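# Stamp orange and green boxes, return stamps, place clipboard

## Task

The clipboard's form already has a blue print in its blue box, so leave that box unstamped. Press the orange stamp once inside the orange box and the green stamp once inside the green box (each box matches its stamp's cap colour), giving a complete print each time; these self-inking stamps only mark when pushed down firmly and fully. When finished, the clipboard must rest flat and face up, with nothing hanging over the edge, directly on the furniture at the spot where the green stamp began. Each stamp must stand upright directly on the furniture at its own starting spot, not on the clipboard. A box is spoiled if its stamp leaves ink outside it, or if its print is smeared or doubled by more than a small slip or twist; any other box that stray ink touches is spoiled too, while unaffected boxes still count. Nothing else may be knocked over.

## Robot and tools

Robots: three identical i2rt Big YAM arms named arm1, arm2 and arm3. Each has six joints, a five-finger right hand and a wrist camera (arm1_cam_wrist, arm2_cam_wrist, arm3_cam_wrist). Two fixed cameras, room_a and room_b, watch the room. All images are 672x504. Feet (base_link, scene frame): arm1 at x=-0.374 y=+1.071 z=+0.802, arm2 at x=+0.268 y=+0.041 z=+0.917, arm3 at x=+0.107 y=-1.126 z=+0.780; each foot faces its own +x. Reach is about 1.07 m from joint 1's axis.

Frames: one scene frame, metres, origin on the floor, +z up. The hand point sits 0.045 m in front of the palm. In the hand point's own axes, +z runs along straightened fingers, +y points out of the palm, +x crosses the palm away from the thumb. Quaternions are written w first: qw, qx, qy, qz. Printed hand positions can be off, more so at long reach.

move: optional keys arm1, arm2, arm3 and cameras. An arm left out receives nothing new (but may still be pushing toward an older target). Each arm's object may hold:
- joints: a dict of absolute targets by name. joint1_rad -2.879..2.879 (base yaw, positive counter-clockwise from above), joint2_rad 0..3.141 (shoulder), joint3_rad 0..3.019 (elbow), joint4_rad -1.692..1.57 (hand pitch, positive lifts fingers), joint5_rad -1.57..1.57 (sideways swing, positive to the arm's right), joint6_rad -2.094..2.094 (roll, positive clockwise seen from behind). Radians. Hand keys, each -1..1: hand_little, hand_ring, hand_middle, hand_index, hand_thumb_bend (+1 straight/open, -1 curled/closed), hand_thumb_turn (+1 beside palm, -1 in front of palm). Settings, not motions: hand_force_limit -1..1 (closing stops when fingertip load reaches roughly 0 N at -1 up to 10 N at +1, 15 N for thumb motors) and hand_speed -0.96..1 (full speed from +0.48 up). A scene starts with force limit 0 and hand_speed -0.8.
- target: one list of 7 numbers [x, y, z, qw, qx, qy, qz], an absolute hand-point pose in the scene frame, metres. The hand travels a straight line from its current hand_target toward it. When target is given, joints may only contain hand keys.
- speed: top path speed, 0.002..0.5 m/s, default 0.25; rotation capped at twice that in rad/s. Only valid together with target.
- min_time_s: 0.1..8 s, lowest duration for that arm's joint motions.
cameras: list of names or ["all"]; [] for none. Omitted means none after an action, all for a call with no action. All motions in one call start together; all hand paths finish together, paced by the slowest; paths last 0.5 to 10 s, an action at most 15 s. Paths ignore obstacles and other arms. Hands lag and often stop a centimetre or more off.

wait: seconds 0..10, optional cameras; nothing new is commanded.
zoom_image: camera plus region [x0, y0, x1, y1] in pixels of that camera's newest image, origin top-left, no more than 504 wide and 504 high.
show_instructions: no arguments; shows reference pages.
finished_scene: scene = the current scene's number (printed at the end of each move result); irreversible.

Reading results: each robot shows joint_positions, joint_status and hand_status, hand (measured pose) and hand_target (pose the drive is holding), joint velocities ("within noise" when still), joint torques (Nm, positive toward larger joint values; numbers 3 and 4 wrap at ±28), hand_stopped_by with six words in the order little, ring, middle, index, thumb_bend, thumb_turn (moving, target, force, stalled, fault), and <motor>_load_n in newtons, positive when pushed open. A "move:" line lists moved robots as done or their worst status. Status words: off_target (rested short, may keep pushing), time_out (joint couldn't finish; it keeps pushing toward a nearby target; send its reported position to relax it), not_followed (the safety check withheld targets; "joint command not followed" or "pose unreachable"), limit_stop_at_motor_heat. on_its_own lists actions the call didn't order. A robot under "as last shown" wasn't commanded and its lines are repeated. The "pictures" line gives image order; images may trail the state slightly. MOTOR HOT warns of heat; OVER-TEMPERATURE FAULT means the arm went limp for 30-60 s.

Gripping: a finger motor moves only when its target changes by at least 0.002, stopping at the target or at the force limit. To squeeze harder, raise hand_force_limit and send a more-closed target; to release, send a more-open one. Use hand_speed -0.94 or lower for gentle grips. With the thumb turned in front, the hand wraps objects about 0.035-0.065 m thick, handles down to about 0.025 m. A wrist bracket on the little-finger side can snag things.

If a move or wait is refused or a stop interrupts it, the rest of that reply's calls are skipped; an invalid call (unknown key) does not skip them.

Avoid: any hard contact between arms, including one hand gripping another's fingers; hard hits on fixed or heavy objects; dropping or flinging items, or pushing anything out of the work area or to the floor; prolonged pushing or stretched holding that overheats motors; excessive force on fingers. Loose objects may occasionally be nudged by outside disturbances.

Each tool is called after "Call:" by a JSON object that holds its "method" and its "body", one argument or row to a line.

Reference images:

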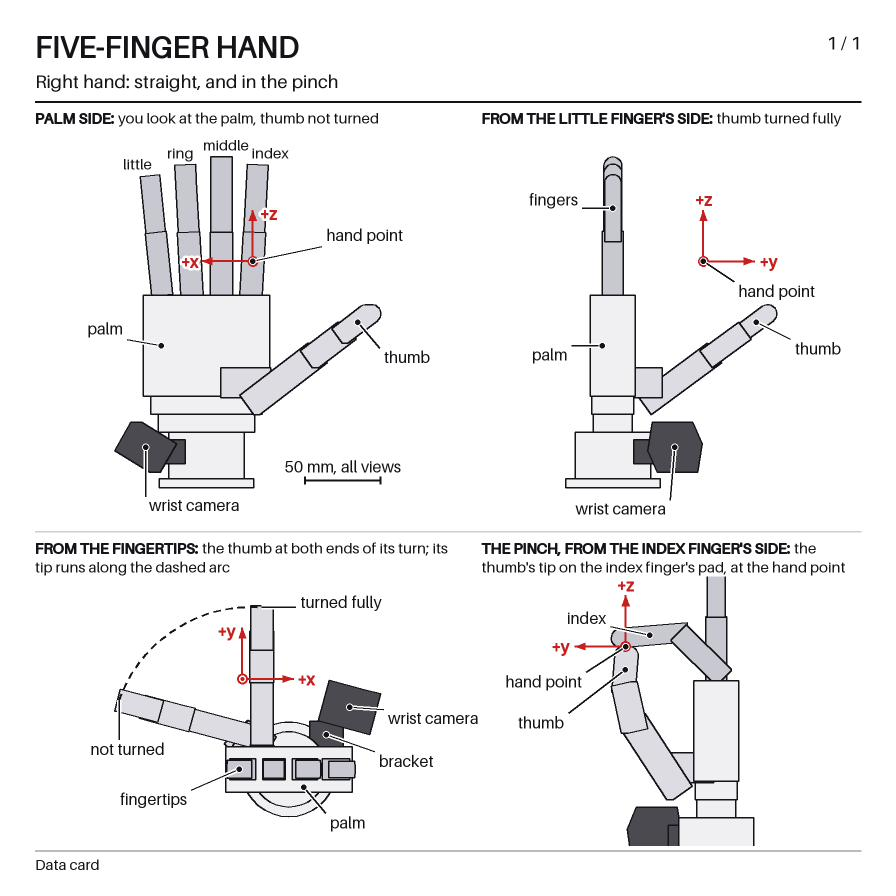

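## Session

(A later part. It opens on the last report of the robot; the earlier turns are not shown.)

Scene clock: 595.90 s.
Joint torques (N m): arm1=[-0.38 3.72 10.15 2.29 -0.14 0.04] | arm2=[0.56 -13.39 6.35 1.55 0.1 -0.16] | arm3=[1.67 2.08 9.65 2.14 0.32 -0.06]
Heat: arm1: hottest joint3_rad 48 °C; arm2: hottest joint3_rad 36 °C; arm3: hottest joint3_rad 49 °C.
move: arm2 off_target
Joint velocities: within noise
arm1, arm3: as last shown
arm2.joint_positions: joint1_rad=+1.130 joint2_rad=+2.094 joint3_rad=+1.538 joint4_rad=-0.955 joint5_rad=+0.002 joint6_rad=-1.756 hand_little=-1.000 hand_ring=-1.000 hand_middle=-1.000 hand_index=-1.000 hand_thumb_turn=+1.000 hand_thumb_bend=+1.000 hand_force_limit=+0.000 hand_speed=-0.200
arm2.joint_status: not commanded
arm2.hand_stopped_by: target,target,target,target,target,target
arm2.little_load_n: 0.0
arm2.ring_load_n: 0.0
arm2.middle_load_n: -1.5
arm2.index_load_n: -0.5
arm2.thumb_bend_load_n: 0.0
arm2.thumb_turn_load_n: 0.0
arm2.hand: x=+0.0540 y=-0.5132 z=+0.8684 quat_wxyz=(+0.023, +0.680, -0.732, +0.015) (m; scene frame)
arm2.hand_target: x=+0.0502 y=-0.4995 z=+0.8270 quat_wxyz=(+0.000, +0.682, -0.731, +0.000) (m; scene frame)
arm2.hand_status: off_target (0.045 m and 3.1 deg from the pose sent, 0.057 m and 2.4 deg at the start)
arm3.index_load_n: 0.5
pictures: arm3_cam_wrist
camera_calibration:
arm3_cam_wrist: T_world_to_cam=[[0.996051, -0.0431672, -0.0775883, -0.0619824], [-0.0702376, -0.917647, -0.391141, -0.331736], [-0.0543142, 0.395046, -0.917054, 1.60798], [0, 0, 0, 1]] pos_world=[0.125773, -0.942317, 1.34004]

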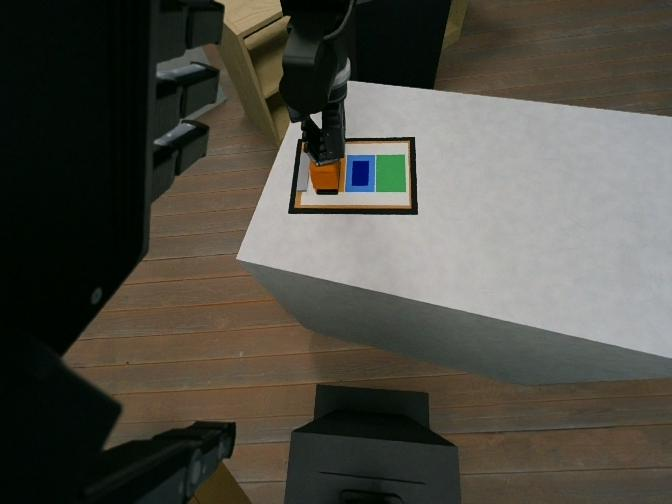

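Call:
{"method": "move", "body": {
  "arm2": {"target": [0.049, -0.499, 0.806, 0, 0.682, -0.7314, 0], "speed": 0.05},
  "cameras": ["arm3_cam_wrist"]
}}

Call:
{"method": "zoom_image", "body": {
  "camera": "arm3_cam_wrist",
  "region": [240, 60, 440, 220]
}}

Scene clock: 603.60 s.
Joint torques (N m): arm1=[-0.56 3.43 10.19 2.19 -0.11 0] | arm2=[0.38 -12.4 6.09 1.73 0.08 -0.18] | arm3=[1.67 2.14 9.62 2.14 0.32 -0.07]
Heat: arm1: hottest joint3_rad 48 °C; arm2: hottest joint3_rad 35 °C; arm3: hottest joint3_rad 49 °C.
move: arm2 off_target
Joint velocities: within noise
arm1, arm3: as last shown
arm1.middle_load_n: -0.5
arm2.joint_positions: joint1_rad=+1.130 joint2_rad=+2.104 joint3_rad=+1.520 joint4_rad=-0.918 joint5_rad=+0.003 joint6_rad=-1.756 hand_little=-1.000 hand_ring=-1.000 hand_middle=-1.000 hand_index=-1.000 hand_thumb_turn=+1.000 hand_thumb_bend=+1.000 hand_force_limit=+0.000 hand_speed=-0.200
arm2.joint_status: not commanded
arm2.hand_stopped_by: target,target,target,target,target,target
arm2.little_load_n: 0.0
arm2.ring_load_n: 0.0
arm2.middle_load_n: -1.5
arm2.index_load_n: -1.0
arm2.thumb_bend_load_n: 0.0
arm2.thumb_turn_load_n: 0.0
arm2.hand: x=+0.0541 y=-0.5129 z=+0.8571 quat_wxyz=(+0.027, +0.680, -0.732, +0.017) (m; scene frame)
arm2.hand_target: x=+0.0506 y=-0.4958 z=+0.8091 quat_wxyz=(+0.000, +0.682, -0.731, +0.000) (m; scene frame)
arm2.hand_status: off_target (0.053 m and 3.7 deg from the pose sent, 0.064 m and 3.1 deg at the start)
arm3.index_load_n: 0.0
pictures: arm3_cam_wrist
camera_calibration:
arm3_cam_wrist: T_world_to_cam=[[0.996051, -0.0431672, -0.0775883, -0.0619824], [-0.0702376, -0.917647, -0.391141, -0.331736], [-0.0543142, 0.395046, -0.917054, 1.60798], [0, 0, 0, 1]] pos_world=[0.125773, -0.942317, 1.34004]

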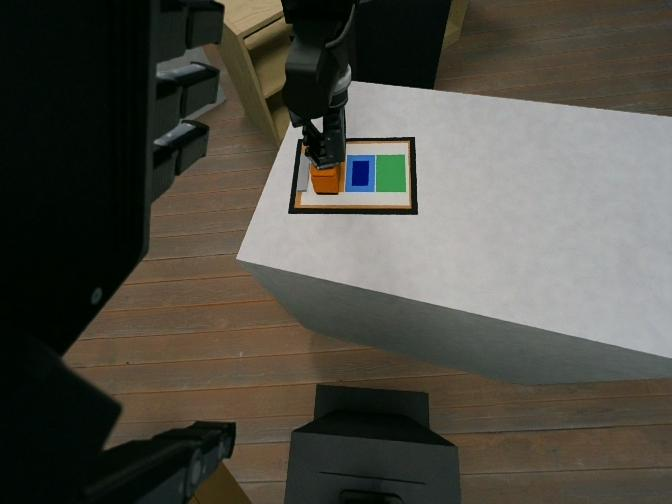

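Scaled by 2.520 from the camera's 672x504 image, which has a finer 960x720 frame.

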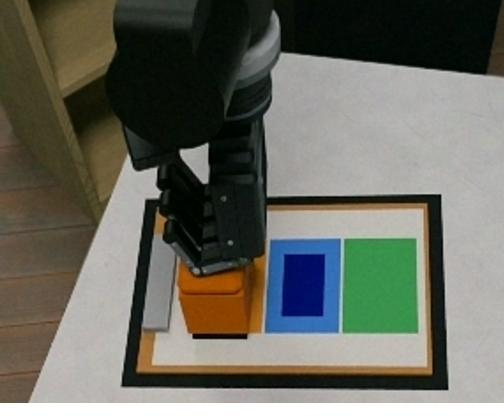

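Call:
{"method": "move", "body": {
  "arm2": {"target": [0.049, -0.496, 0.792, 0, 0.682, -0.7314, 0], "speed": 0.05},
  "cameras": ["arm3_cam_wrist"]
}}

Call:
{"method": "zoom_image", "body": {
  "camera": "arm3_cam_wrist",
  "region": [240, 60, 440, 220]
}}

Scene clock: 607.33 s.
Joint torques (N m): arm1=[-0.38 3.19 10.07 2.18 -0.13 0.03] | arm2=[0.26 -11.58 5.07 2.51 0.01 -0.19] | arm3=[1.67 2.08 9.65 2.14 0.32 -0.06]
Heat: arm1: hottest joint3_rad 48 °C; arm2: hottest joint3_rad 35 °C; arm3: hottest joint3_rad 49 °C.
move: arm2 off_target
Joint velocities: within noise
arm1, arm3: as last shown
arm1.middle_load_n: 0.0
arm2.joint_positions: joint1_rad=+1.130 joint2_rad=+2.104 joint3_rad=+1.513 joint4_rad=-0.907 joint5_rad=+0.005 joint6_rad=-1.756 hand_little=-1.000 hand_ring=-1.000 hand_middle=-1.000 hand_index=-1.000 hand_thumb_turn=+1.000 hand_thumb_bend=+1.000 hand_force_limit=+0.000 hand_speed=-0.200
arm2.joint_status: not commanded
arm2.hand_stopped_by: target,target,target,target,target,target
arm2.little_load_n: 0.0
arm2.ring_load_n: 0.0
arm2.middle_load_n: -2.0
arm2.index_load_n: -2.5
arm2.thumb_bend_load_n: 0.0
arm2.thumb_turn_load_n: 0.0
arm2.hand: x=+0.0538 y=-0.5121 z=+0.8548 quat_wxyz=(+0.029, +0.680, -0.732, +0.017) (m; scene frame)
arm2.hand_target: x=+0.0512 y=-0.4913 z=+0.7967 quat_wxyz=(+0.000, +0.682, -0.731, +0.000) (m; scene frame)
arm2.hand_status: off_target (0.065 m and 3.9 deg from the pose sent, 0.067 m and 3.7 deg at the start)
pictures: arm3_cam_wrist
camera_calibration:
arm3_cam_wrist: T_world_to_cam=[[0.996051, -0.0431672, -0.0775883, -0.0619824], [-0.0702376, -0.917647, -0.391141, -0.331736], [-0.0543142, 0.395046, -0.917054, 1.60798], [0, 0, 0, 1]] pos_world=[0.125773, -0.942317, 1.34004]

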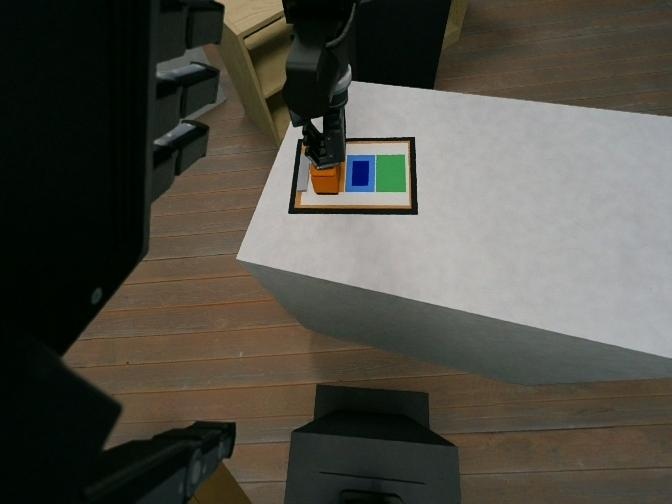

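Scaled by 2.520 from the camera's 672x504 image, which has a finer 960x720 frame.

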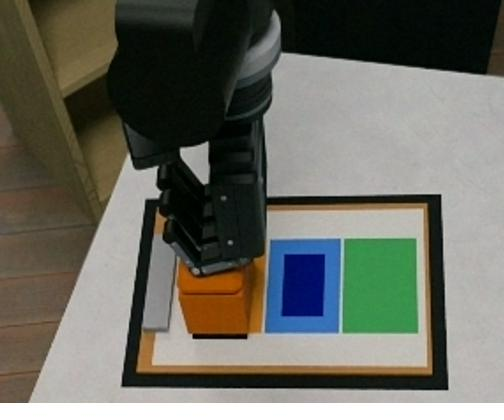

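Call:
{"method": "move", "body": {
  "arm2": {"target": [0.050, -0.494, 0.782, 0, 0.682, -0.7314, 0], "speed": 0.05},
  "cameras": ["arm3_cam_wrist"]
}}

Call:
{"method": "zoom_image", "body": {
  "camera": "arm3_cam_wrist",
  "region": [240, 60, 440, 220]
}}

Scene clock: 613.00 s.
Joint torques (N m): arm1=[-1.14 3.78 10.1 2.1 -0.12 0.01] | arm2=[0.44 -10.46 4.71 2.78 -0.04 -0.18] | arm3=[1.67 2.08 9.63 2.18 0.32 -0.07]
Heat: arm1: hottest joint3_rad 48 °C; arm2: hottest joint3_rad 35 °C; arm3: hottest joint3_rad 49 °C.
move: arm2 off_target
Joint velocities: within noise
arm1.joint_positions: joint1_rad=+0.573 joint2_rad=+0.616 joint3_rad=+1.323 joint4_rad=-1.405 joint5_rad=+0.075 joint6_rad=-0.846 hand_little=+1.000 hand_ring=+1.000 hand_middle=+1.000 hand_index=+1.000 hand_thumb_turn=+1.000 hand_thumb_bend=+1.000 hand_force_limit=+0.000 hand_speed=-0.800
arm1.joint_status: not commanded
arm1.hand_stopped_by: target,target,target,target,target,target
arm1.little_load_n: 0.0
arm1.ring_load_n: 0.0
arm1.middle_load_n: 0.0
arm1.index_load_n: 0.0
arm1.thumb_bend_load_n: 0.0
arm1.thumb_turn_load_n: 0.0
arm1.hand: x=-0.5002 y=+0.9049 z=+1.2363 quat_wxyz=(+0.283, +0.161, -0.891, +0.317) (m; scene frame)
arm1.hand_target: x=-0.5001 y=+0.9051 z=+1.2451 quat_wxyz=(+0.289, +0.160, -0.886, +0.325) (m; scene frame)
arm1.hand_status: not commanded
arm2.joint_positions: joint1_rad=+1.130 joint2_rad=+2.099 joint3_rad=+1.501 joint4_rad=-0.891 joint5_rad=+0.006 joint6_rad=-1.756 hand_little=-1.000 hand_ring=-1.000 hand_middle=-1.000 hand_index=-1.000 hand_thumb_turn=+1.000 hand_thumb_bend=+1.000 hand_force_limit=+0.000 hand_speed=-0.200
arm2.joint_status: not commanded
arm2.hand_stopped_by: target,target,target,target,target,target
arm2.little_load_n: 0.0
arm2.ring_load_n: 0.0
arm2.middle_load_n: -2.0
arm2.index_load_n: -4.0
arm2.thumb_bend_load_n: 0.0
arm2.thumb_turn_load_n: 0.0
arm2.hand: x=+0.0538 y=-0.5118 z=+0.8540 quat_wxyz=(+0.033, +0.680, -0.732, +0.019) (m; scene frame)
arm2.hand_target: x=+0.0528 y=-0.4879 z=+0.7881 quat_wxyz=(-0.001, +0.682, -0.732, +0.000) (m; scene frame)
arm2.hand_status: off_target (0.074 m and 4.4 deg from the pose sent, 0.075 m and 3.8 deg at the start)
arm3.joint_positions: joint1_rad=-1.135 joint2_rad=+0.623 joint3_rad=+1.325 joint4_rad=-1.315 joint5_rad=+0.235 joint6_rad=-0.972 hand_little=+1.000 hand_ring=+1.000 hand_middle=+1.000 hand_index=+1.000 hand_thumb_turn=+1.000 hand_thumb_bend=+1.000 hand_force_limit=+0.000 hand_speed=-0.800
arm3.joint_status: not commanded
arm3.hand_stopped_by: target,target,target,target,target,target
arm3.little_load_n: 0.0
arm3.ring_load_n: 0.0
arm3.middle_load_n: 0.0
arm3.index_load_n: 0.0
arm3.thumb_bend_load_n: 0.0
arm3.thumb_turn_load_n: 0.0
arm3.hand: x=+0.1120 y=-0.8916 z=+1.2368 quat_wxyz=(-0.398, +0.738, +0.486, +0.246) (m; scene frame)
arm3.hand_target: x=+0.1085 y=-0.8916 z=+1.2504 quat_wxyz=(-0.414, +0.730, +0.485, +0.247) (m; scene frame)
arm3.hand_status: not commanded
pictures: arm3_cam_wrist
camera_calibration:
arm3_cam_wrist: T_world_to_cam=[[0.996051, -0.0431672, -0.0775883, -0.0619824], [-0.0702376, -0.917647, -0.391141, -0.331736], [-0.0543142, 0.395046, -0.917054, 1.60798], [0, 0, 0, 1]] pos_world=[0.125773, -0.942317, 1.34004]

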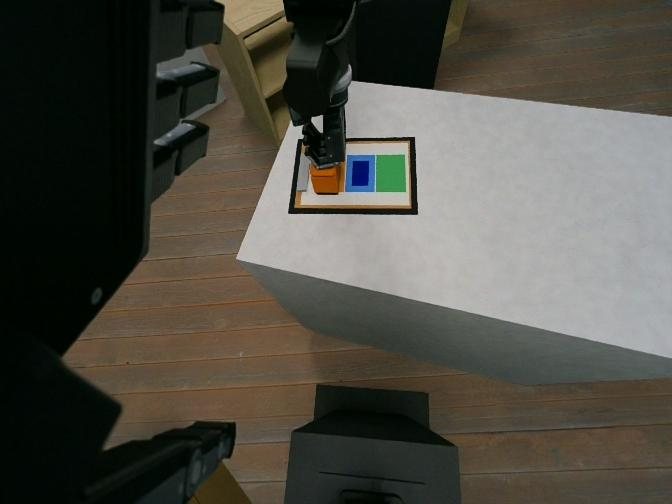

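Scaled by 2.520 from the camera's 672x504 image, which has a finer 960x720 frame.

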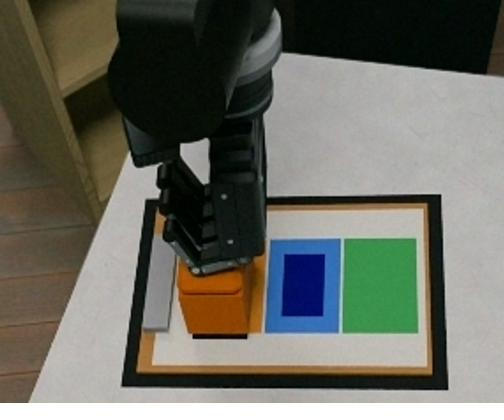

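Call:
{"method": "move", "body": {
  "arm2": {"target": [0.0515, -0.503, 0.860, 0, 0.682, -0.7314, 0], "speed": 0.06},
  "cameras": []
}}

Call:
{"method": "move", "body": {
  "arm2": {"target": [0.0515, -0.505, 0.960, 0, 0.682, -0.7314, 0], "speed": 0.08},
  "cameras": ["arm3_cam_wrist", "arm2_cam_wrist"]
}}

Call:
{"method": "zoom_image", "body": {
  "camera": "arm3_cam_wrist",
  "region": [240, 60, 440, 220]
}}

Scene clock: 620.73 s.
Joint torques (N m): arm1=[-0.85 2.67 10.1 2.26 -0.19 0.06] | arm2=[0.85 -16.79 7.57 -0.01 0 -0.09] | arm3=[1.55 2.14 9.65 2.14 0.32 -0.06]
Heat: arm1: hottest joint3_rad 48 °C; arm2: hottest joint3_rad 34 °C; arm3: hottest joint3_rad 49 °C.
move: arm2 off_target
Joint velocities: within noise
arm1, arm3: as last shown
arm2.joint_positions: joint1_rad=+1.130 joint2_rad=+2.093 joint3_rad=+1.549 joint4_rad=-0.984 joint5_rad=+0.005 joint6_rad=-1.760 hand_little=-1.000 hand_ring=-1.000 hand_middle=-1.000 hand_index=-1.000 hand_thumb_turn=+1.000 hand_thumb_bend=+1.000 hand_force_limit=+0.000 hand_speed=-0.200
arm2.joint_status: not commanded
arm2.hand_stopped_by: target,target,target,target,target,target
arm2.little_load_n: 0.0
arm2.ring_load_n: 0.0
arm2.middle_load_n: -1.5
arm2.index_load_n: 0.0
arm2.thumb_bend_load_n: 0.0
arm2.thumb_turn_load_n: 0.0
arm2.hand: x=+0.0539 y=-0.5111 z=+0.8731 quat_wxyz=(+0.017, +0.682, -0.731, +0.009) (m; scene frame)
arm2.hand_target: x=+0.0516 y=-0.5029 z=+0.8603 quat_wxyz=(+0.000, +0.682, -0.731, +0.000) (m; scene frame)
arm2.hand_status: off_target (0.016 m and 2.2 deg from the pose sent, 0.011 m and 4.4 deg at the start)
pictures: none
No camera images: "cameras" was empty.

Scene clock: 622.70 s.
Joint torques (N m): arm1=[-0.67 3.84 10.06 2.09 -0.12 0] | arm2=[0.97 -19.66 10.99 0.1 0.04 -0.05] | arm3=[1.55 2.02 9.63 2.14 0.32 -0.07]
Heat: arm1: hottest joint3_rad 48 °C; arm2: hottest joint3_rad 34 °C; arm3: hottest joint3_rad 49 °C.
move: arm2 off_target
Joint velocities: within noise
arm1, arm3: as last shown
arm2.joint_positions: joint1_rad=+1.130 joint2_rad=+2.018 joint3_rad=+1.611 joint4_rad=-1.205 joint5_rad=+0.005 joint6_rad=-1.760 hand_little=-1.000 hand_ring=-1.000 hand_middle=-1.000 hand_index=-1.000 hand_thumb_turn=+1.000 hand_thumb_bend=+1.000 hand_force_limit=+0.000 hand_speed=-0.200
arm2.joint_status: not commanded
arm2.hand_stopped_by: target,target,target,target,target,target
arm2.little_load_n: 0.0
arm2.ring_load_n: 0.0
arm2.middle_load_n: 0.0
arm2.index_load_n: 0.0
arm2.thumb_bend_load_n: 0.0
arm2.thumb_turn_load_n: 0.5
arm2.hand: x=+0.0591 y=-0.4907 z=+0.9385 quat_wxyz=(-0.019, +0.682, -0.731, -0.013) (m; scene frame)
arm2.hand_target: x=+0.0516 y=-0.5042 z=+0.9602 quat_wxyz=(+0.000, +0.682, -0.731, +0.000) (m; scene frame)
arm2.hand_status: off_target (0.027 m and 2.7 deg from the pose sent, 0.087 m and 2.2 deg at the start)
pictures: arm2_cam_wrist, arm3_cam_wrist
camera_calibration:
arm2_cam_wrist: T_world_to_cam=[[-0.976617, -0.213809, -0.0224906, -0.0301029], [-0.187983, 0.798494, 0.571901, -0.139437], [-0.104319, 0.562755, -0.820015, 1.16486], [0, 0, 0, 1]] pos_world=[0.0659062, -0.550628, 1.03427]
arm3_cam_wrist: T_world_to_cam=[[0.996051, -0.0431672, -0.0775883, -0.0619824], [-0.0702376, -0.917647, -0.391141, -0.331736], [-0.0543142, 0.395046, -0.917054, 1.60798], [0, 0, 0, 1]] pos_world=[0.125773, -0.942317, 1.34004]

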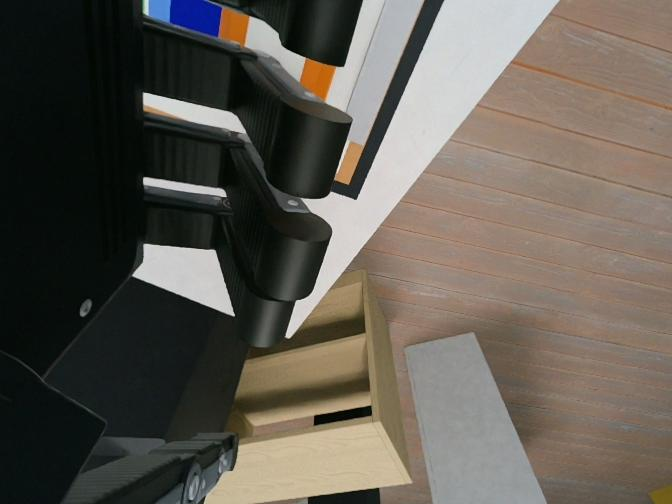

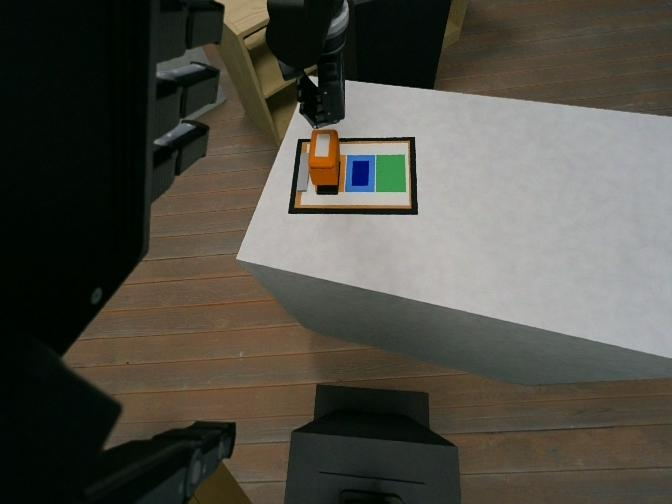

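Scaled by 2.520 from the camera's 672x504 image, which has a finer 960x720 frame.

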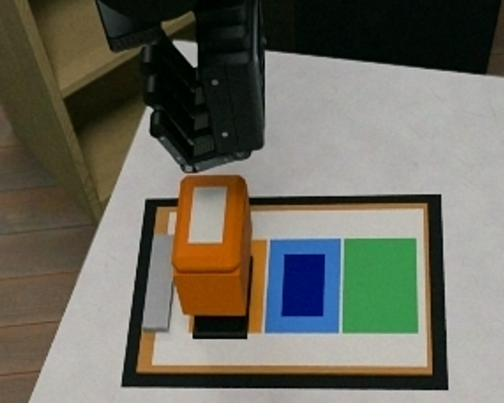

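Call:
{"method": "move", "body": {
  "arm2": {"target": [0.066, -0.515, 1.000, 0.4488, 0.5359, -0.5849, 0.4113], "speed": 0.15, "joints": {"hand_little": 1, "hand_ring": 1, "hand_middle": 1, "hand_index": 1, "hand_thumb_turn": -1, "hand_thumb_bend": 1, "hand_force_limit": 0, "hand_speed": -0.2}},
  "cameras": ["arm3_cam_wrist", "arm2_cam_wrist"]
}}

Scene clock: 650.37 s.
Joint torques (N m): arm1=[-1.38 3.43 10.17 2.02 -0.13 0.03] | arm2=[0.67 -9.76 6.49 2.66 -0.09 0.09] | arm3=[1.61 2.08 9.63 2.14 0.32 -0.06]
Heat: arm1: hottest joint3_rad 48 °C; arm2: hottest joint3_rad 36 °C; arm3: hottest joint3_rad 49 °C.
move: arm2 done
Joint velocities: within noise
arm1, arm3: as last shown
arm2.joint_positions: joint1_rad=+1.081 joint2_rad=+1.630 joint3_rad=+0.664 joint4_rad=+0.705 joint5_rad=-0.219 joint6_rad=-1.646 hand_little=+1.000 hand_ring=+1.000 hand_middle=+1.000 hand_index=+1.000 hand_thumb_turn=-1.000 hand_thumb_bend=+1.000 hand_force_limit=+0.000 hand_speed=-0.200
arm2.joint_status: all done
arm2.hand_stopped_by: target,target,target,target,target,target
arm2.little_load_n: 0.0
arm2.ring_load_n: 0.0
arm2.middle_load_n: 0.0
arm2.index_load_n: 0.0
arm2.thumb_bend_load_n: 0.0
arm2.thumb_turn_load_n: 0.5
arm2.hand: x=+0.0710 y=-0.5160 z=+1.0077 quat_wxyz=(+0.451, +0.541, -0.579, +0.411) (m; scene frame)
arm2.hand_target: x=+0.0661 y=-0.5148 z=+1.0002 quat_wxyz=(+0.449, +0.536, -0.585, +0.411) (m; scene frame)
arm2.hand_status: done (0.009 m and 1.0 deg from the pose sent, 0.066 m and 77.7 deg at the start)
pictures: arm2_cam_wrist, arm3_cam_wrist
camera_calibration:
arm2_cam_wrist: T_world_to_cam=[[-0.959203, -0.00100888, 0.282716, -0.221309], [-0.190056, 0.742623, -0.642175, 1.03822], [-0.209304, -0.669709, -0.712518, 0.500327], [0, 0, 0, 1]] pos_world=[0.0897598, -0.436154, 1.08578]
arm3_cam_wrist: T_world_to_cam=[[0.996051, -0.0431672, -0.0775883, -0.0619824], [-0.0702376, -0.917647, -0.391141, -0.331736], [-0.0543142, 0.395046, -0.917054, 1.60798], [0, 0, 0, 1]] pos_world=[0.125773, -0.942317, 1.34004]

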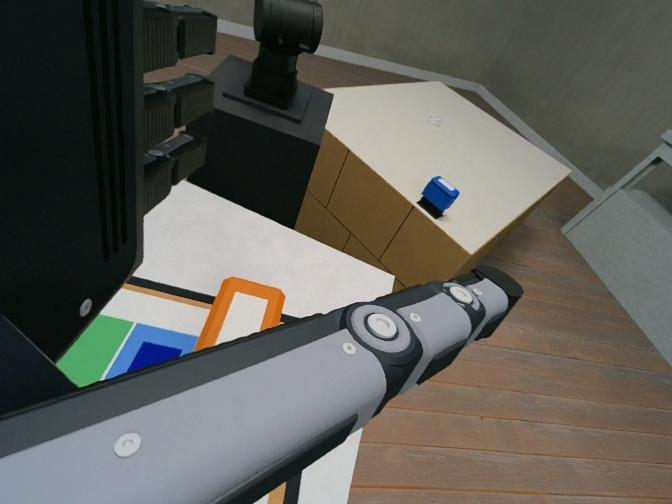

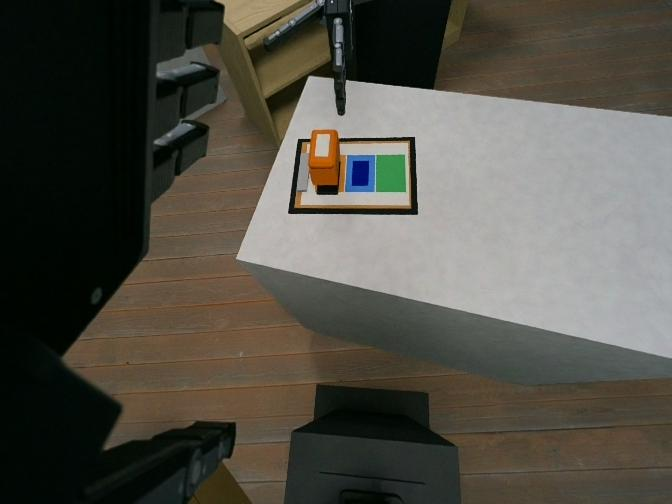

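Call:
{"method": "zoom_image", "body": {
  "camera": "arm2_cam_wrist",
  "region": [180, 260, 300, 350]
}}

Scaled by 4.200 from the camera's 672x504 image, which has a finer 960x720 frame.

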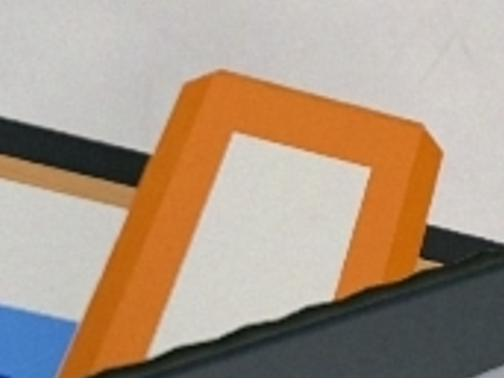

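Call:
{"method": "move", "body": {
  "arm2": {"target": [0.0746, -0.524, 0.915, 0.4524, 0.5308, -0.5896, 0.4073], "speed": 0.12},
  "cameras": ["arm3_cam_wrist", "arm2_cam_wrist"]
}}

Call:
{"method": "zoom_image", "body": {
  "camera": "arm2_cam_wrist",
  "region": [180, 200, 340, 320]
}}

Call:
{"method": "zoom_image", "body": {
  "camera": "arm3_cam_wrist",
  "region": [240, 60, 440, 220]
}}

Scene clock: 682.67 s.
Joint torques (N m): arm1=[-0.67 3.49 10.04 2.03 -0.13 0.02] | arm2=[2.32 -11.58 6 2.7 0.14 0.1] | arm3=[1.67 2.08 9.63 2.15 0.32 -0.06]
Heat: arm1: hottest joint3_rad 48 °C; arm2: hottest joint3_rad 34 °C; arm3: hottest joint3_rad 50 °C.
move: arm2 done
Joint velocities: within noise
arm1, arm3: as last shown
arm2.joint_positions: joint1_rad=+1.096 joint2_rad=+1.909 joint3_rad=+0.656 joint4_rad=+0.975 joint5_rad=-0.175 joint6_rad=-1.632 hand_little=+1.000 hand_ring=+1.000 hand_middle=+1.000 hand_index=+1.000 hand_thumb_turn=-1.000 hand_thumb_bend=+1.000 hand_force_limit=+0.000 hand_speed=-0.200
arm2.joint_status: not commanded
arm2.hand_stopped_by: target,target,target,target,target,target
arm2.little_load_n: 0.5
arm2.ring_load_n: 0.0
arm2.middle_load_n: 0.0
arm2.index_load_n: 0.0
arm2.thumb_bend_load_n: 0.0
arm2.thumb_turn_load_n: 0.0
arm2.hand: x=+0.0723 y=-0.5150 z=+0.9146 quat_wxyz=(+0.450, +0.535, -0.593, +0.400) (m; scene frame)
arm2.hand_target: x=+0.0748 y=-0.5238 z=+0.9152 quat_wxyz=(+0.452, +0.531, -0.590, +0.407) (m; scene frame)
arm2.hand_status: done (0.009 m and 1.0 deg from the pose sent, 0.093 m and 1.8 deg at the start)
pictures: arm2_cam_wrist, arm3_cam_wrist
camera_calibration:
arm2_cam_wrist: T_world_to_cam=[[-0.960941, 0.0228005, 0.275813, -0.175078], [-0.162572, 0.760023, -0.629234, 0.973099], [-0.223971, -0.649496, -0.72663, 0.459333], [0, 0, 0, 1]] pos_world=[0.0928365, -0.43725, 0.994361]
arm3_cam_wrist: T_world_to_cam=[[0.996051, -0.0431672, -0.0775883, -0.0619824], [-0.0702376, -0.917647, -0.391141, -0.331736], [-0.0543142, 0.395046, -0.917054, 1.60798], [0, 0, 0, 1]] pos_world=[0.125773, -0.942317, 1.34004]

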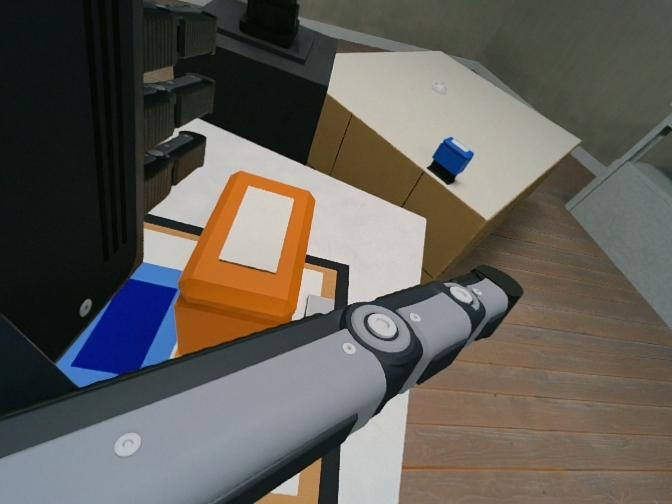

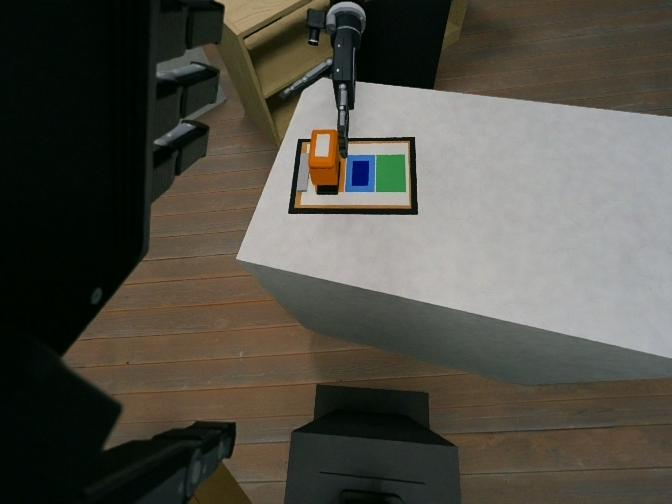

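Scaled by 3.150 from the camera's 672x504 image, which has a finer 960x720 frame.

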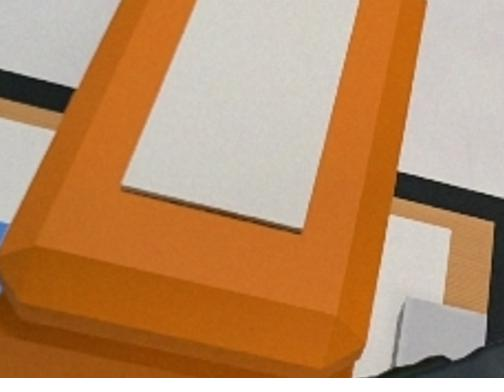

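Scaled by 2.520 from the camera's 672x504 image, which has a finer 960x720 frame.

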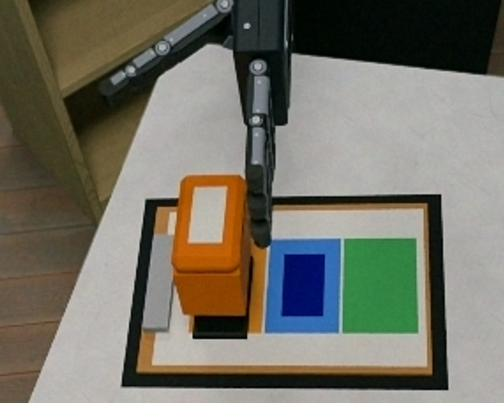

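Call:
{"method": "move", "body": {
  "arm2": {"target": [0.082, -0.5424, 0.910, 0.4524, 0.5308, -0.5896, 0.4073], "speed": 0.1},
  "cameras": ["arm2_cam_wrist"]
}}

Scene clock: 702.37 s.
Joint torques (N m): arm1=[-0.85 3.08 10.19 2.04 -0.14 0.03] | arm2=[2.2 -11.58 6.67 2.25 0.16 0.1] | arm3=[1.61 2.08 9.63 2.14 0.32 -0.06]
Heat: arm1: hottest joint3_rad 48 °C; arm2: hottest joint3_rad 34 °C; arm3: hottest joint3_rad 50 °C.
move: arm2 off_target
Joint velocities: within noise
arm1, arm3: as last shown
arm2.joint_positions: joint1_rad=+1.126 joint2_rad=+1.936 joint3_rad=+0.696 joint4_rad=+0.975 joint5_rad=-0.147 joint6_rad=-1.625 hand_little=+1.000 hand_ring=+1.000 hand_middle=+1.000 hand_index=+1.000 hand_thumb_turn=-1.000 hand_thumb_bend=+1.000 hand_force_limit=+0.000 hand_speed=-0.200
arm2.joint_status: not commanded
arm2.hand_stopped_by: target,target,target,target,target,target
arm2.little_load_n: 0.0
arm2.ring_load_n: 0.0
arm2.middle_load_n: 0.0
arm2.index_load_n: 0.0
arm2.thumb_bend_load_n: 0.0
arm2.thumb_turn_load_n: 0.5
arm2.hand: x=+0.0799 y=-0.5325 z=+0.9137 quat_wxyz=(+0.454, +0.534, -0.589, +0.403) (m; scene frame)
arm2.hand_target: x=+0.0822 y=-0.5422 z=+0.9103 quat_wxyz=(+0.452, +0.531, -0.589, +0.407) (m; scene frame)
arm2.hand_status: off_target (0.011 m and 0.7 deg from the pose sent, 0.029 m and 1.1 deg at the start)
pictures: arm2_cam_wrist
camera_calibration:
arm2_cam_wrist: T_world_to_cam=[[-0.959968, 0.0250445, 0.278986, -0.168911], [-0.165317, 0.753374, -0.636473, 0.990236], [-0.226121, -0.657115, -0.719075, 0.438184], [0, 0, 0, 1]] pos_world=[0.100637, -0.45385, 0.992469]

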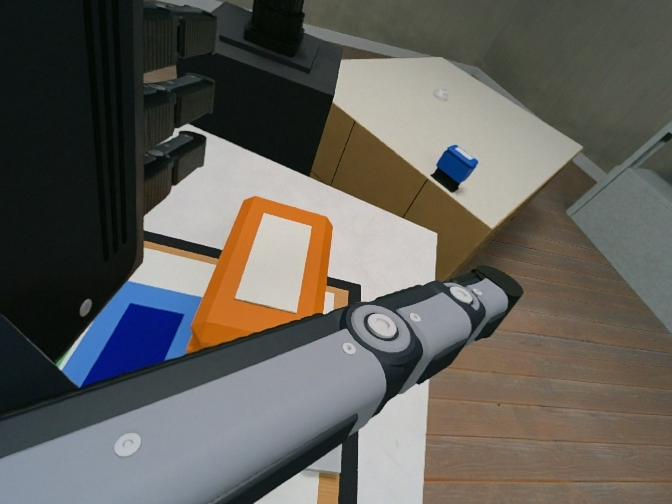

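Call:
{"method": "move", "body": {
  "arm2": {"target": [0.0815, -0.5425, 0.870, 0.4524, 0.5308, -0.5896, 0.4073], "speed": 0.1},
  "cameras": ["arm2_cam_wrist", "arm3_cam_wrist"]
}}

Call:
{"method": "zoom_image", "body": {
  "camera": "arm3_cam_wrist",
  "region": [240, 60, 440, 220]
}}

Scene clock: 707.57 s.
Joint torques (N m): arm1=[-0.56 3.72 10.18 2.1 -0.11 0.01] | arm2=[2.08 -12.51 5.42 2.67 0.11 0.09] | arm3=[1.61 2.08 9.63 2.15 0.33 -0.07]
Heat: arm1: hottest joint3_rad 48 °C; arm2: hottest joint3_rad 34 °C; arm3: hottest joint3_rad 50 °C.
move: arm2 done
Joint velocities: within noise
arm1, arm3: as last shown
arm2.joint_positions: joint1_rad=+1.126 joint2_rad=+2.068 joint3_rad=+0.722 joint4_rad=+1.069 joint5_rad=-0.147 joint6_rad=-1.625 hand_little=+1.000 hand_ring=+1.000 hand_middle=+1.000 hand_index=+1.000 hand_thumb_turn=-1.000 hand_thumb_bend=+1.000 hand_force_limit=+0.000 hand_speed=-0.200
arm2.joint_status: not commanded
arm2.hand_stopped_by: target,target,target,target,target,target
arm2.little_load_n: 0.0
arm2.ring_load_n: 0.0
arm2.middle_load_n: 0.0
arm2.index_load_n: 0.0
arm2.thumb_bend_load_n: -0.5
arm2.thumb_turn_load_n: 0.5
arm2.hand: x=+0.0797 y=-0.5337 z=+0.8708 quat_wxyz=(+0.450, +0.536, -0.592, +0.400) (m; scene frame)
arm2.hand_target: x=+0.0817 y=-0.5423 z=+0.8701 quat_wxyz=(+0.452, +0.531, -0.590, +0.407) (m; scene frame)
arm2.hand_status: done (0.009 m and 1.1 deg from the pose sent, 0.045 m and 0.7 deg at the start)
pictures: arm2_cam_wrist, arm3_cam_wrist
camera_calibration:
arm2_cam_wrist: T_world_to_cam=[[-0.960787, 0.021967, 0.276415, -0.156427], [-0.163468, 0.760337, -0.628622, 0.960605], [-0.223977, -0.649157, -0.726932, 0.41746], [0, 0, 0, 1]] pos_world=[0.100237, -0.45595, 0.950561]
arm3_cam_wrist: T_world_to_cam=[[0.996051, -0.0431672, -0.0775883, -0.0619824], [-0.0702376, -0.917647, -0.391141, -0.331736], [-0.0543142, 0.395046, -0.917054, 1.60798], [0, 0, 0, 1]] pos_world=[0.125773, -0.942317, 1.34004]

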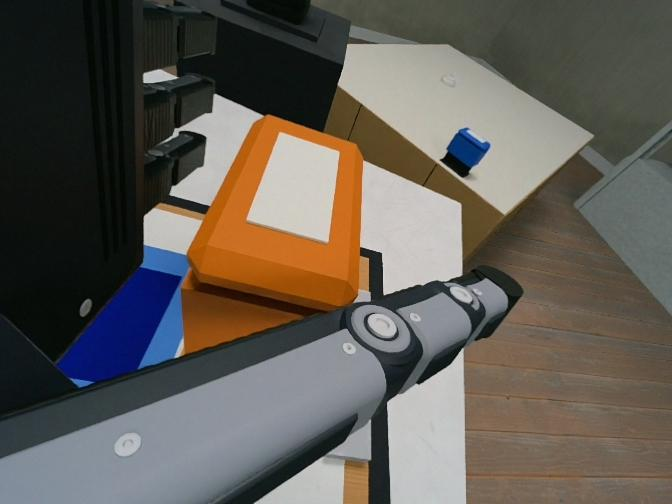

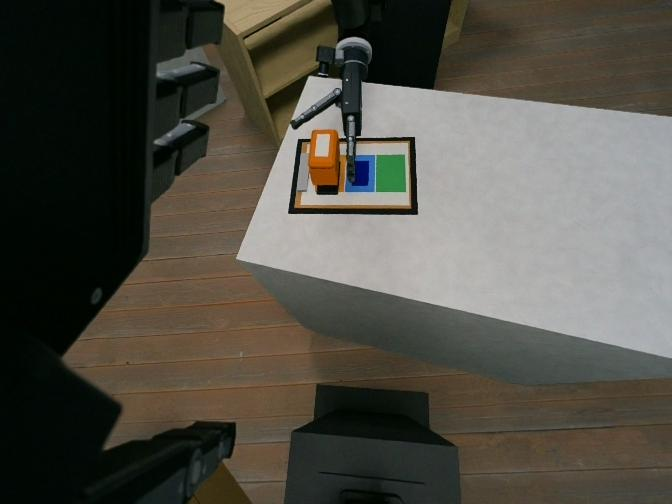

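Scaled by 2.520 from the camera's 672x504 image, which has a finer 960x720 frame.

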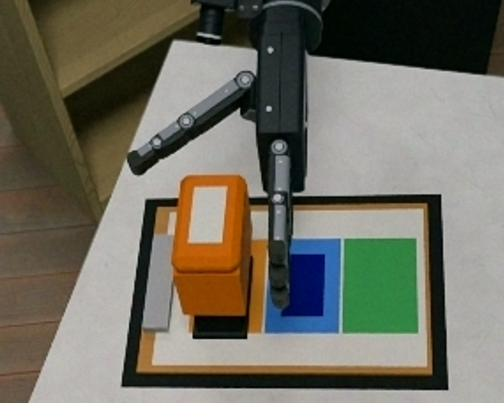

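Call:
{"method": "move", "body": {
  "arm2": {"target": [0.0765, -0.542, 0.835, 0.4524, 0.5308, -0.5896, 0.4073], "speed": 0.08},
  "cameras": ["arm2_cam_wrist", "arm3_cam_wrist"]
}}

Call:
{"method": "zoom_image", "body": {
  "camera": "arm3_cam_wrist",
  "region": [240, 60, 440, 220]
}}

Scene clock: 723.60 s.
Joint torques (N m): arm1=[-0.97 3.6 10.11 2.03 -0.11 0.03] | arm2=[1.2 -13.04 4.56 2.69 -0.08 0.05] | arm3=[1.61 2.08 9.63 2.14 0.32 -0.06]
Heat: arm1: hottest joint3_rad 48 °C; arm2: hottest joint3_rad 34 °C; arm3: hottest joint3_rad 50 °C.
move: arm2 done
Joint velocities: within noise
arm1, arm3: as last shown
arm2.joint_positions: joint1_rad=+1.126 joint2_rad=+2.179 joint3_rad=+0.755 joint4_rad=+1.149 joint5_rad=-0.153 joint6_rad=-1.625 hand_little=+1.000 hand_ring=+1.000 hand_middle=+1.000 hand_index=+1.000 hand_thumb_turn=-1.000 hand_thumb_bend=+1.000 hand_force_limit=+0.000 hand_speed=-0.200
arm2.joint_status: not commanded
arm2.hand_stopped_by: target,target,target,target,target,target
arm2.little_load_n: 0.0
arm2.ring_load_n: 0.0
arm2.middle_load_n: 0.0
arm2.index_load_n: 0.0
arm2.thumb_bend_load_n: 0.0
arm2.thumb_turn_load_n: 0.0
arm2.hand: x=+0.0803 y=-0.5369 z=+0.8374 quat_wxyz=(+0.449, +0.536, -0.590, +0.403) (m; scene frame)
arm2.hand_target: x=+0.0766 y=-0.5418 z=+0.8350 quat_wxyz=(+0.452, +0.531, -0.590, +0.407) (m; scene frame)
arm2.hand_status: done (0.007 m and 0.9 deg from the pose sent, 0.037 m and 1.1 deg at the start)
pictures: arm2_cam_wrist, arm3_cam_wrist
camera_calibration:
arm2_cam_wrist: T_world_to_cam=[[-0.961194, 0.0168836, 0.275357, -0.148366], [-0.1675, 0.757374, -0.631132, 0.942974], [-0.219204, -0.652763, -0.725156, 0.387321], [0, 0, 0, 1]] pos_world=[0.100242, -0.458851, 0.916863]
arm3_cam_wrist: T_world_to_cam=[[0.996051, -0.0431672, -0.0775883, -0.0619824], [-0.0702376, -0.917647, -0.391141, -0.331736], [-0.0543142, 0.395046, -0.917054, 1.60798], [0, 0, 0, 1]] pos_world=[0.125773, -0.942317, 1.34004]

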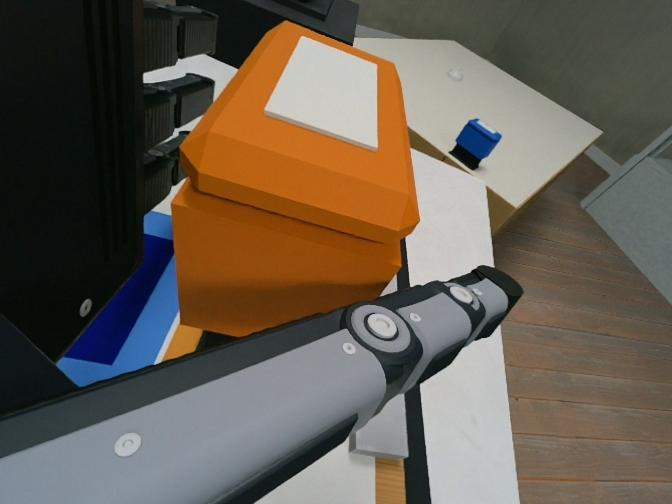

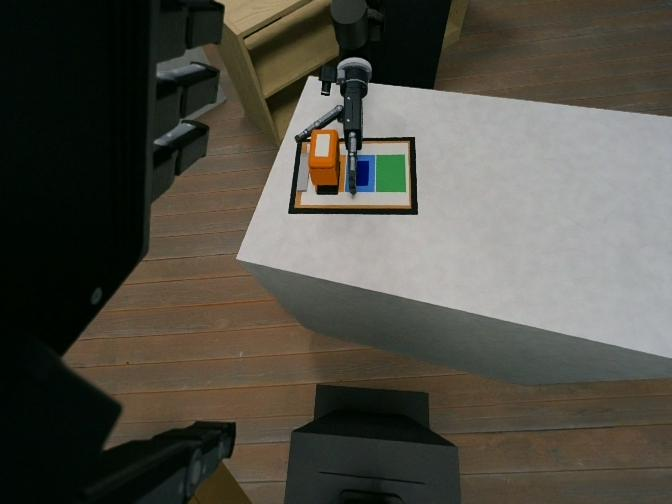

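Scaled by 2.520 from the camera's 672x504 image, which has a finer 960x720 frame.

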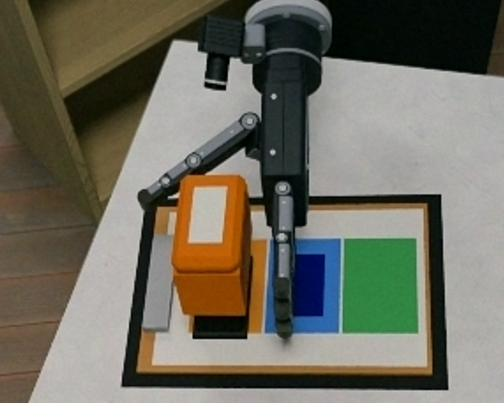

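Call:
{"method": "move", "body": {
  "arm2": {"target": [0.0665, -0.540, 0.835, 0.4524, 0.5308, -0.5896, 0.4073], "speed": 0.06},
  "cameras": ["arm2_cam_wrist", "arm3_cam_wrist"]
}}

Call:
{"method": "zoom_image", "body": {
  "camera": "arm3_cam_wrist",
  "region": [240, 60, 440, 220]
}}

Scene clock: 730.33 s.
Joint torques (N m): arm1=[-1.03 3.84 10.17 2.13 -0.11 0.03] | arm2=[0.85 -13.04 4.75 2.56 -0.08 -0.02] | arm3=[1.61 2.08 9.65 2.13 0.32 -0.06]
Heat: arm1: hottest joint3_rad 49 °C; arm2: hottest joint3_rad 33 °C; arm3: hottest joint3_rad 50 °C.
move: arm2 done
Joint velocities: within noise
arm1.joint_positions: joint1_rad=+0.573 joint2_rad=+0.616 joint3_rad=+1.323 joint4_rad=-1.405 joint5_rad=+0.075 joint6_rad=-0.846 hand_little=+1.000 hand_ring=+1.000 hand_middle=+1.000 hand_index=+1.000 hand_thumb_turn=+1.000 hand_thumb_bend=+1.000 hand_force_limit=+0.000 hand_speed=-0.800
arm1.joint_status: not commanded
arm1.hand_stopped_by: target,target,target,target,target,target
arm1.little_load_n: 0.0
arm1.ring_load_n: 0.0
arm1.middle_load_n: 0.0
arm1.index_load_n: 0.0
arm1.thumb_bend_load_n: 0.0
arm1.thumb_turn_load_n: 0.0
arm1.hand: x=-0.5002 y=+0.9049 z=+1.2363 quat_wxyz=(+0.283, +0.161, -0.891, +0.317) (m; scene frame)
arm1.hand_target: x=-0.5001 y=+0.9051 z=+1.2451 quat_wxyz=(+0.289, +0.160, -0.886, +0.325) (m; scene frame)
arm1.hand_status: not commanded
arm2.joint_positions: joint1_rad=+1.104 joint2_rad=+2.179 joint3_rad=+0.755 joint4_rad=+1.149 joint5_rad=-0.176 joint6_rad=-1.625 hand_little=+1.000 hand_ring=+1.000 hand_middle=+1.000 hand_index=+1.000 hand_thumb_turn=-1.000 hand_thumb_bend=+1.000 hand_force_limit=+0.000 hand_speed=-0.200
arm2.joint_status: not commanded
arm2.hand_stopped_by: target,target,target,target,target,target
arm2.little_load_n: 0.0
arm2.ring_load_n: 0.0
arm2.middle_load_n: 0.0
arm2.index_load_n: 0.0
arm2.thumb_bend_load_n: 0.0
arm2.thumb_turn_load_n: 0.0
arm2.hand: x=+0.0722 y=-0.5347 z=+0.8372 quat_wxyz=(+0.448, +0.535, -0.591, +0.405) (m; scene frame)
arm2.hand_target: x=+0.0666 y=-0.5397 z=+0.8350 quat_wxyz=(+0.452, +0.531, -0.590, +0.407) (m; scene frame)
arm2.hand_status: done (0.008 m and 0.8 deg from the pose sent, 0.014 m and 0.9 deg at the start)
arm3.joint_positions: joint1_rad=-1.135 joint2_rad=+0.623 joint3_rad=+1.325 joint4_rad=-1.315 joint5_rad=+0.235 joint6_rad=-0.972 hand_little=+1.000 hand_ring=+1.000 hand_middle=+1.000 hand_index=+1.000 hand_thumb_turn=+1.000 hand_thumb_bend=+1.000 hand_force_limit=+0.000 hand_speed=-0.800
arm3.joint_status: not commanded
arm3.hand_stopped_by: target,target,target,target,target,target
arm3.little_load_n: 0.0
arm3.ring_load_n: -0.5
arm3.middle_load_n: 0.0
arm3.index_load_n: 0.0
arm3.thumb_bend_load_n: 0.0
arm3.thumb_turn_load_n: 0.0
arm3.hand: x=+0.1120 y=-0.8916 z=+1.2368 quat_wxyz=(-0.398, +0.738, +0.486, +0.246) (m; scene frame)
arm3.hand_target: x=+0.1085 y=-0.8916 z=+1.2504 quat_wxyz=(-0.414, +0.730, +0.485, +0.247) (m; scene frame)
arm3.hand_status: not commanded
pictures: arm2_cam_wrist, arm3_cam_wrist
camera_calibration:
arm2_cam_wrist: T_world_to_cam=[[-0.962833, 0.0166697, 0.269582, -0.151175], [-0.164249, 0.756201, -0.63339, 0.940842], [-0.214417, -0.654127, -0.725357, 0.386002], [0, 0, 0, 1]] pos_world=[0.0917417, -0.456451, 0.916663]
arm3_cam_wrist: T_world_to_cam=[[0.996051, -0.0431672, -0.0775883, -0.0619824], [-0.0702376, -0.917647, -0.391141, -0.331736], [-0.0543142, 0.395046, -0.917054, 1.60798], [0, 0, 0, 1]] pos_world=[0.125773, -0.942317, 1.34004]

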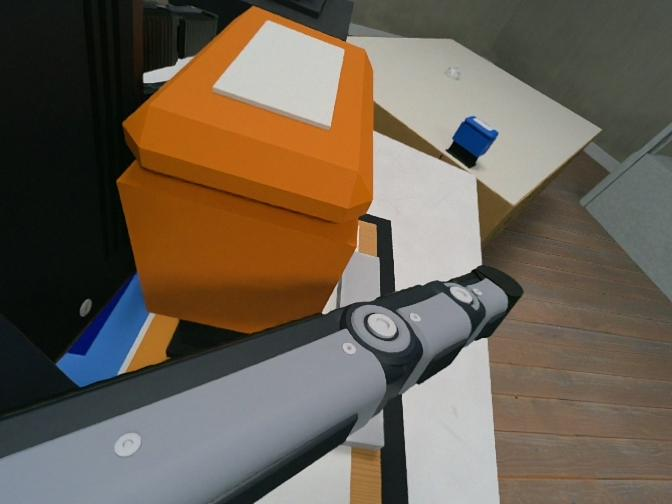

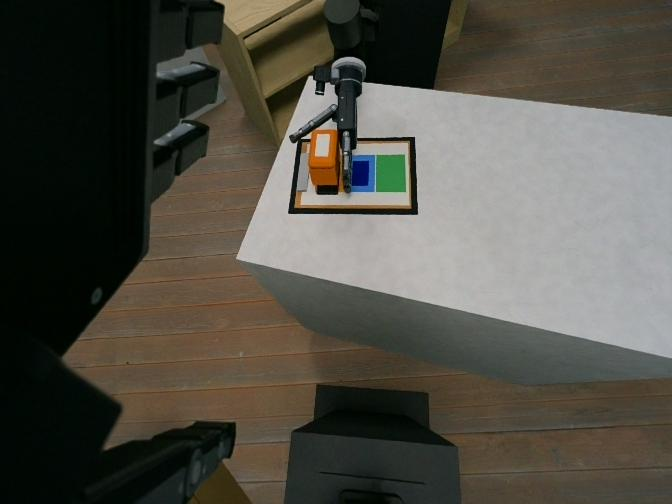

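Scaled by 2.520 from the camera's 672x504 image, which has a finer 960x720 frame.

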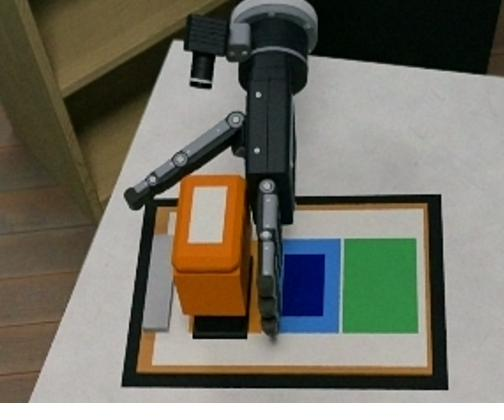

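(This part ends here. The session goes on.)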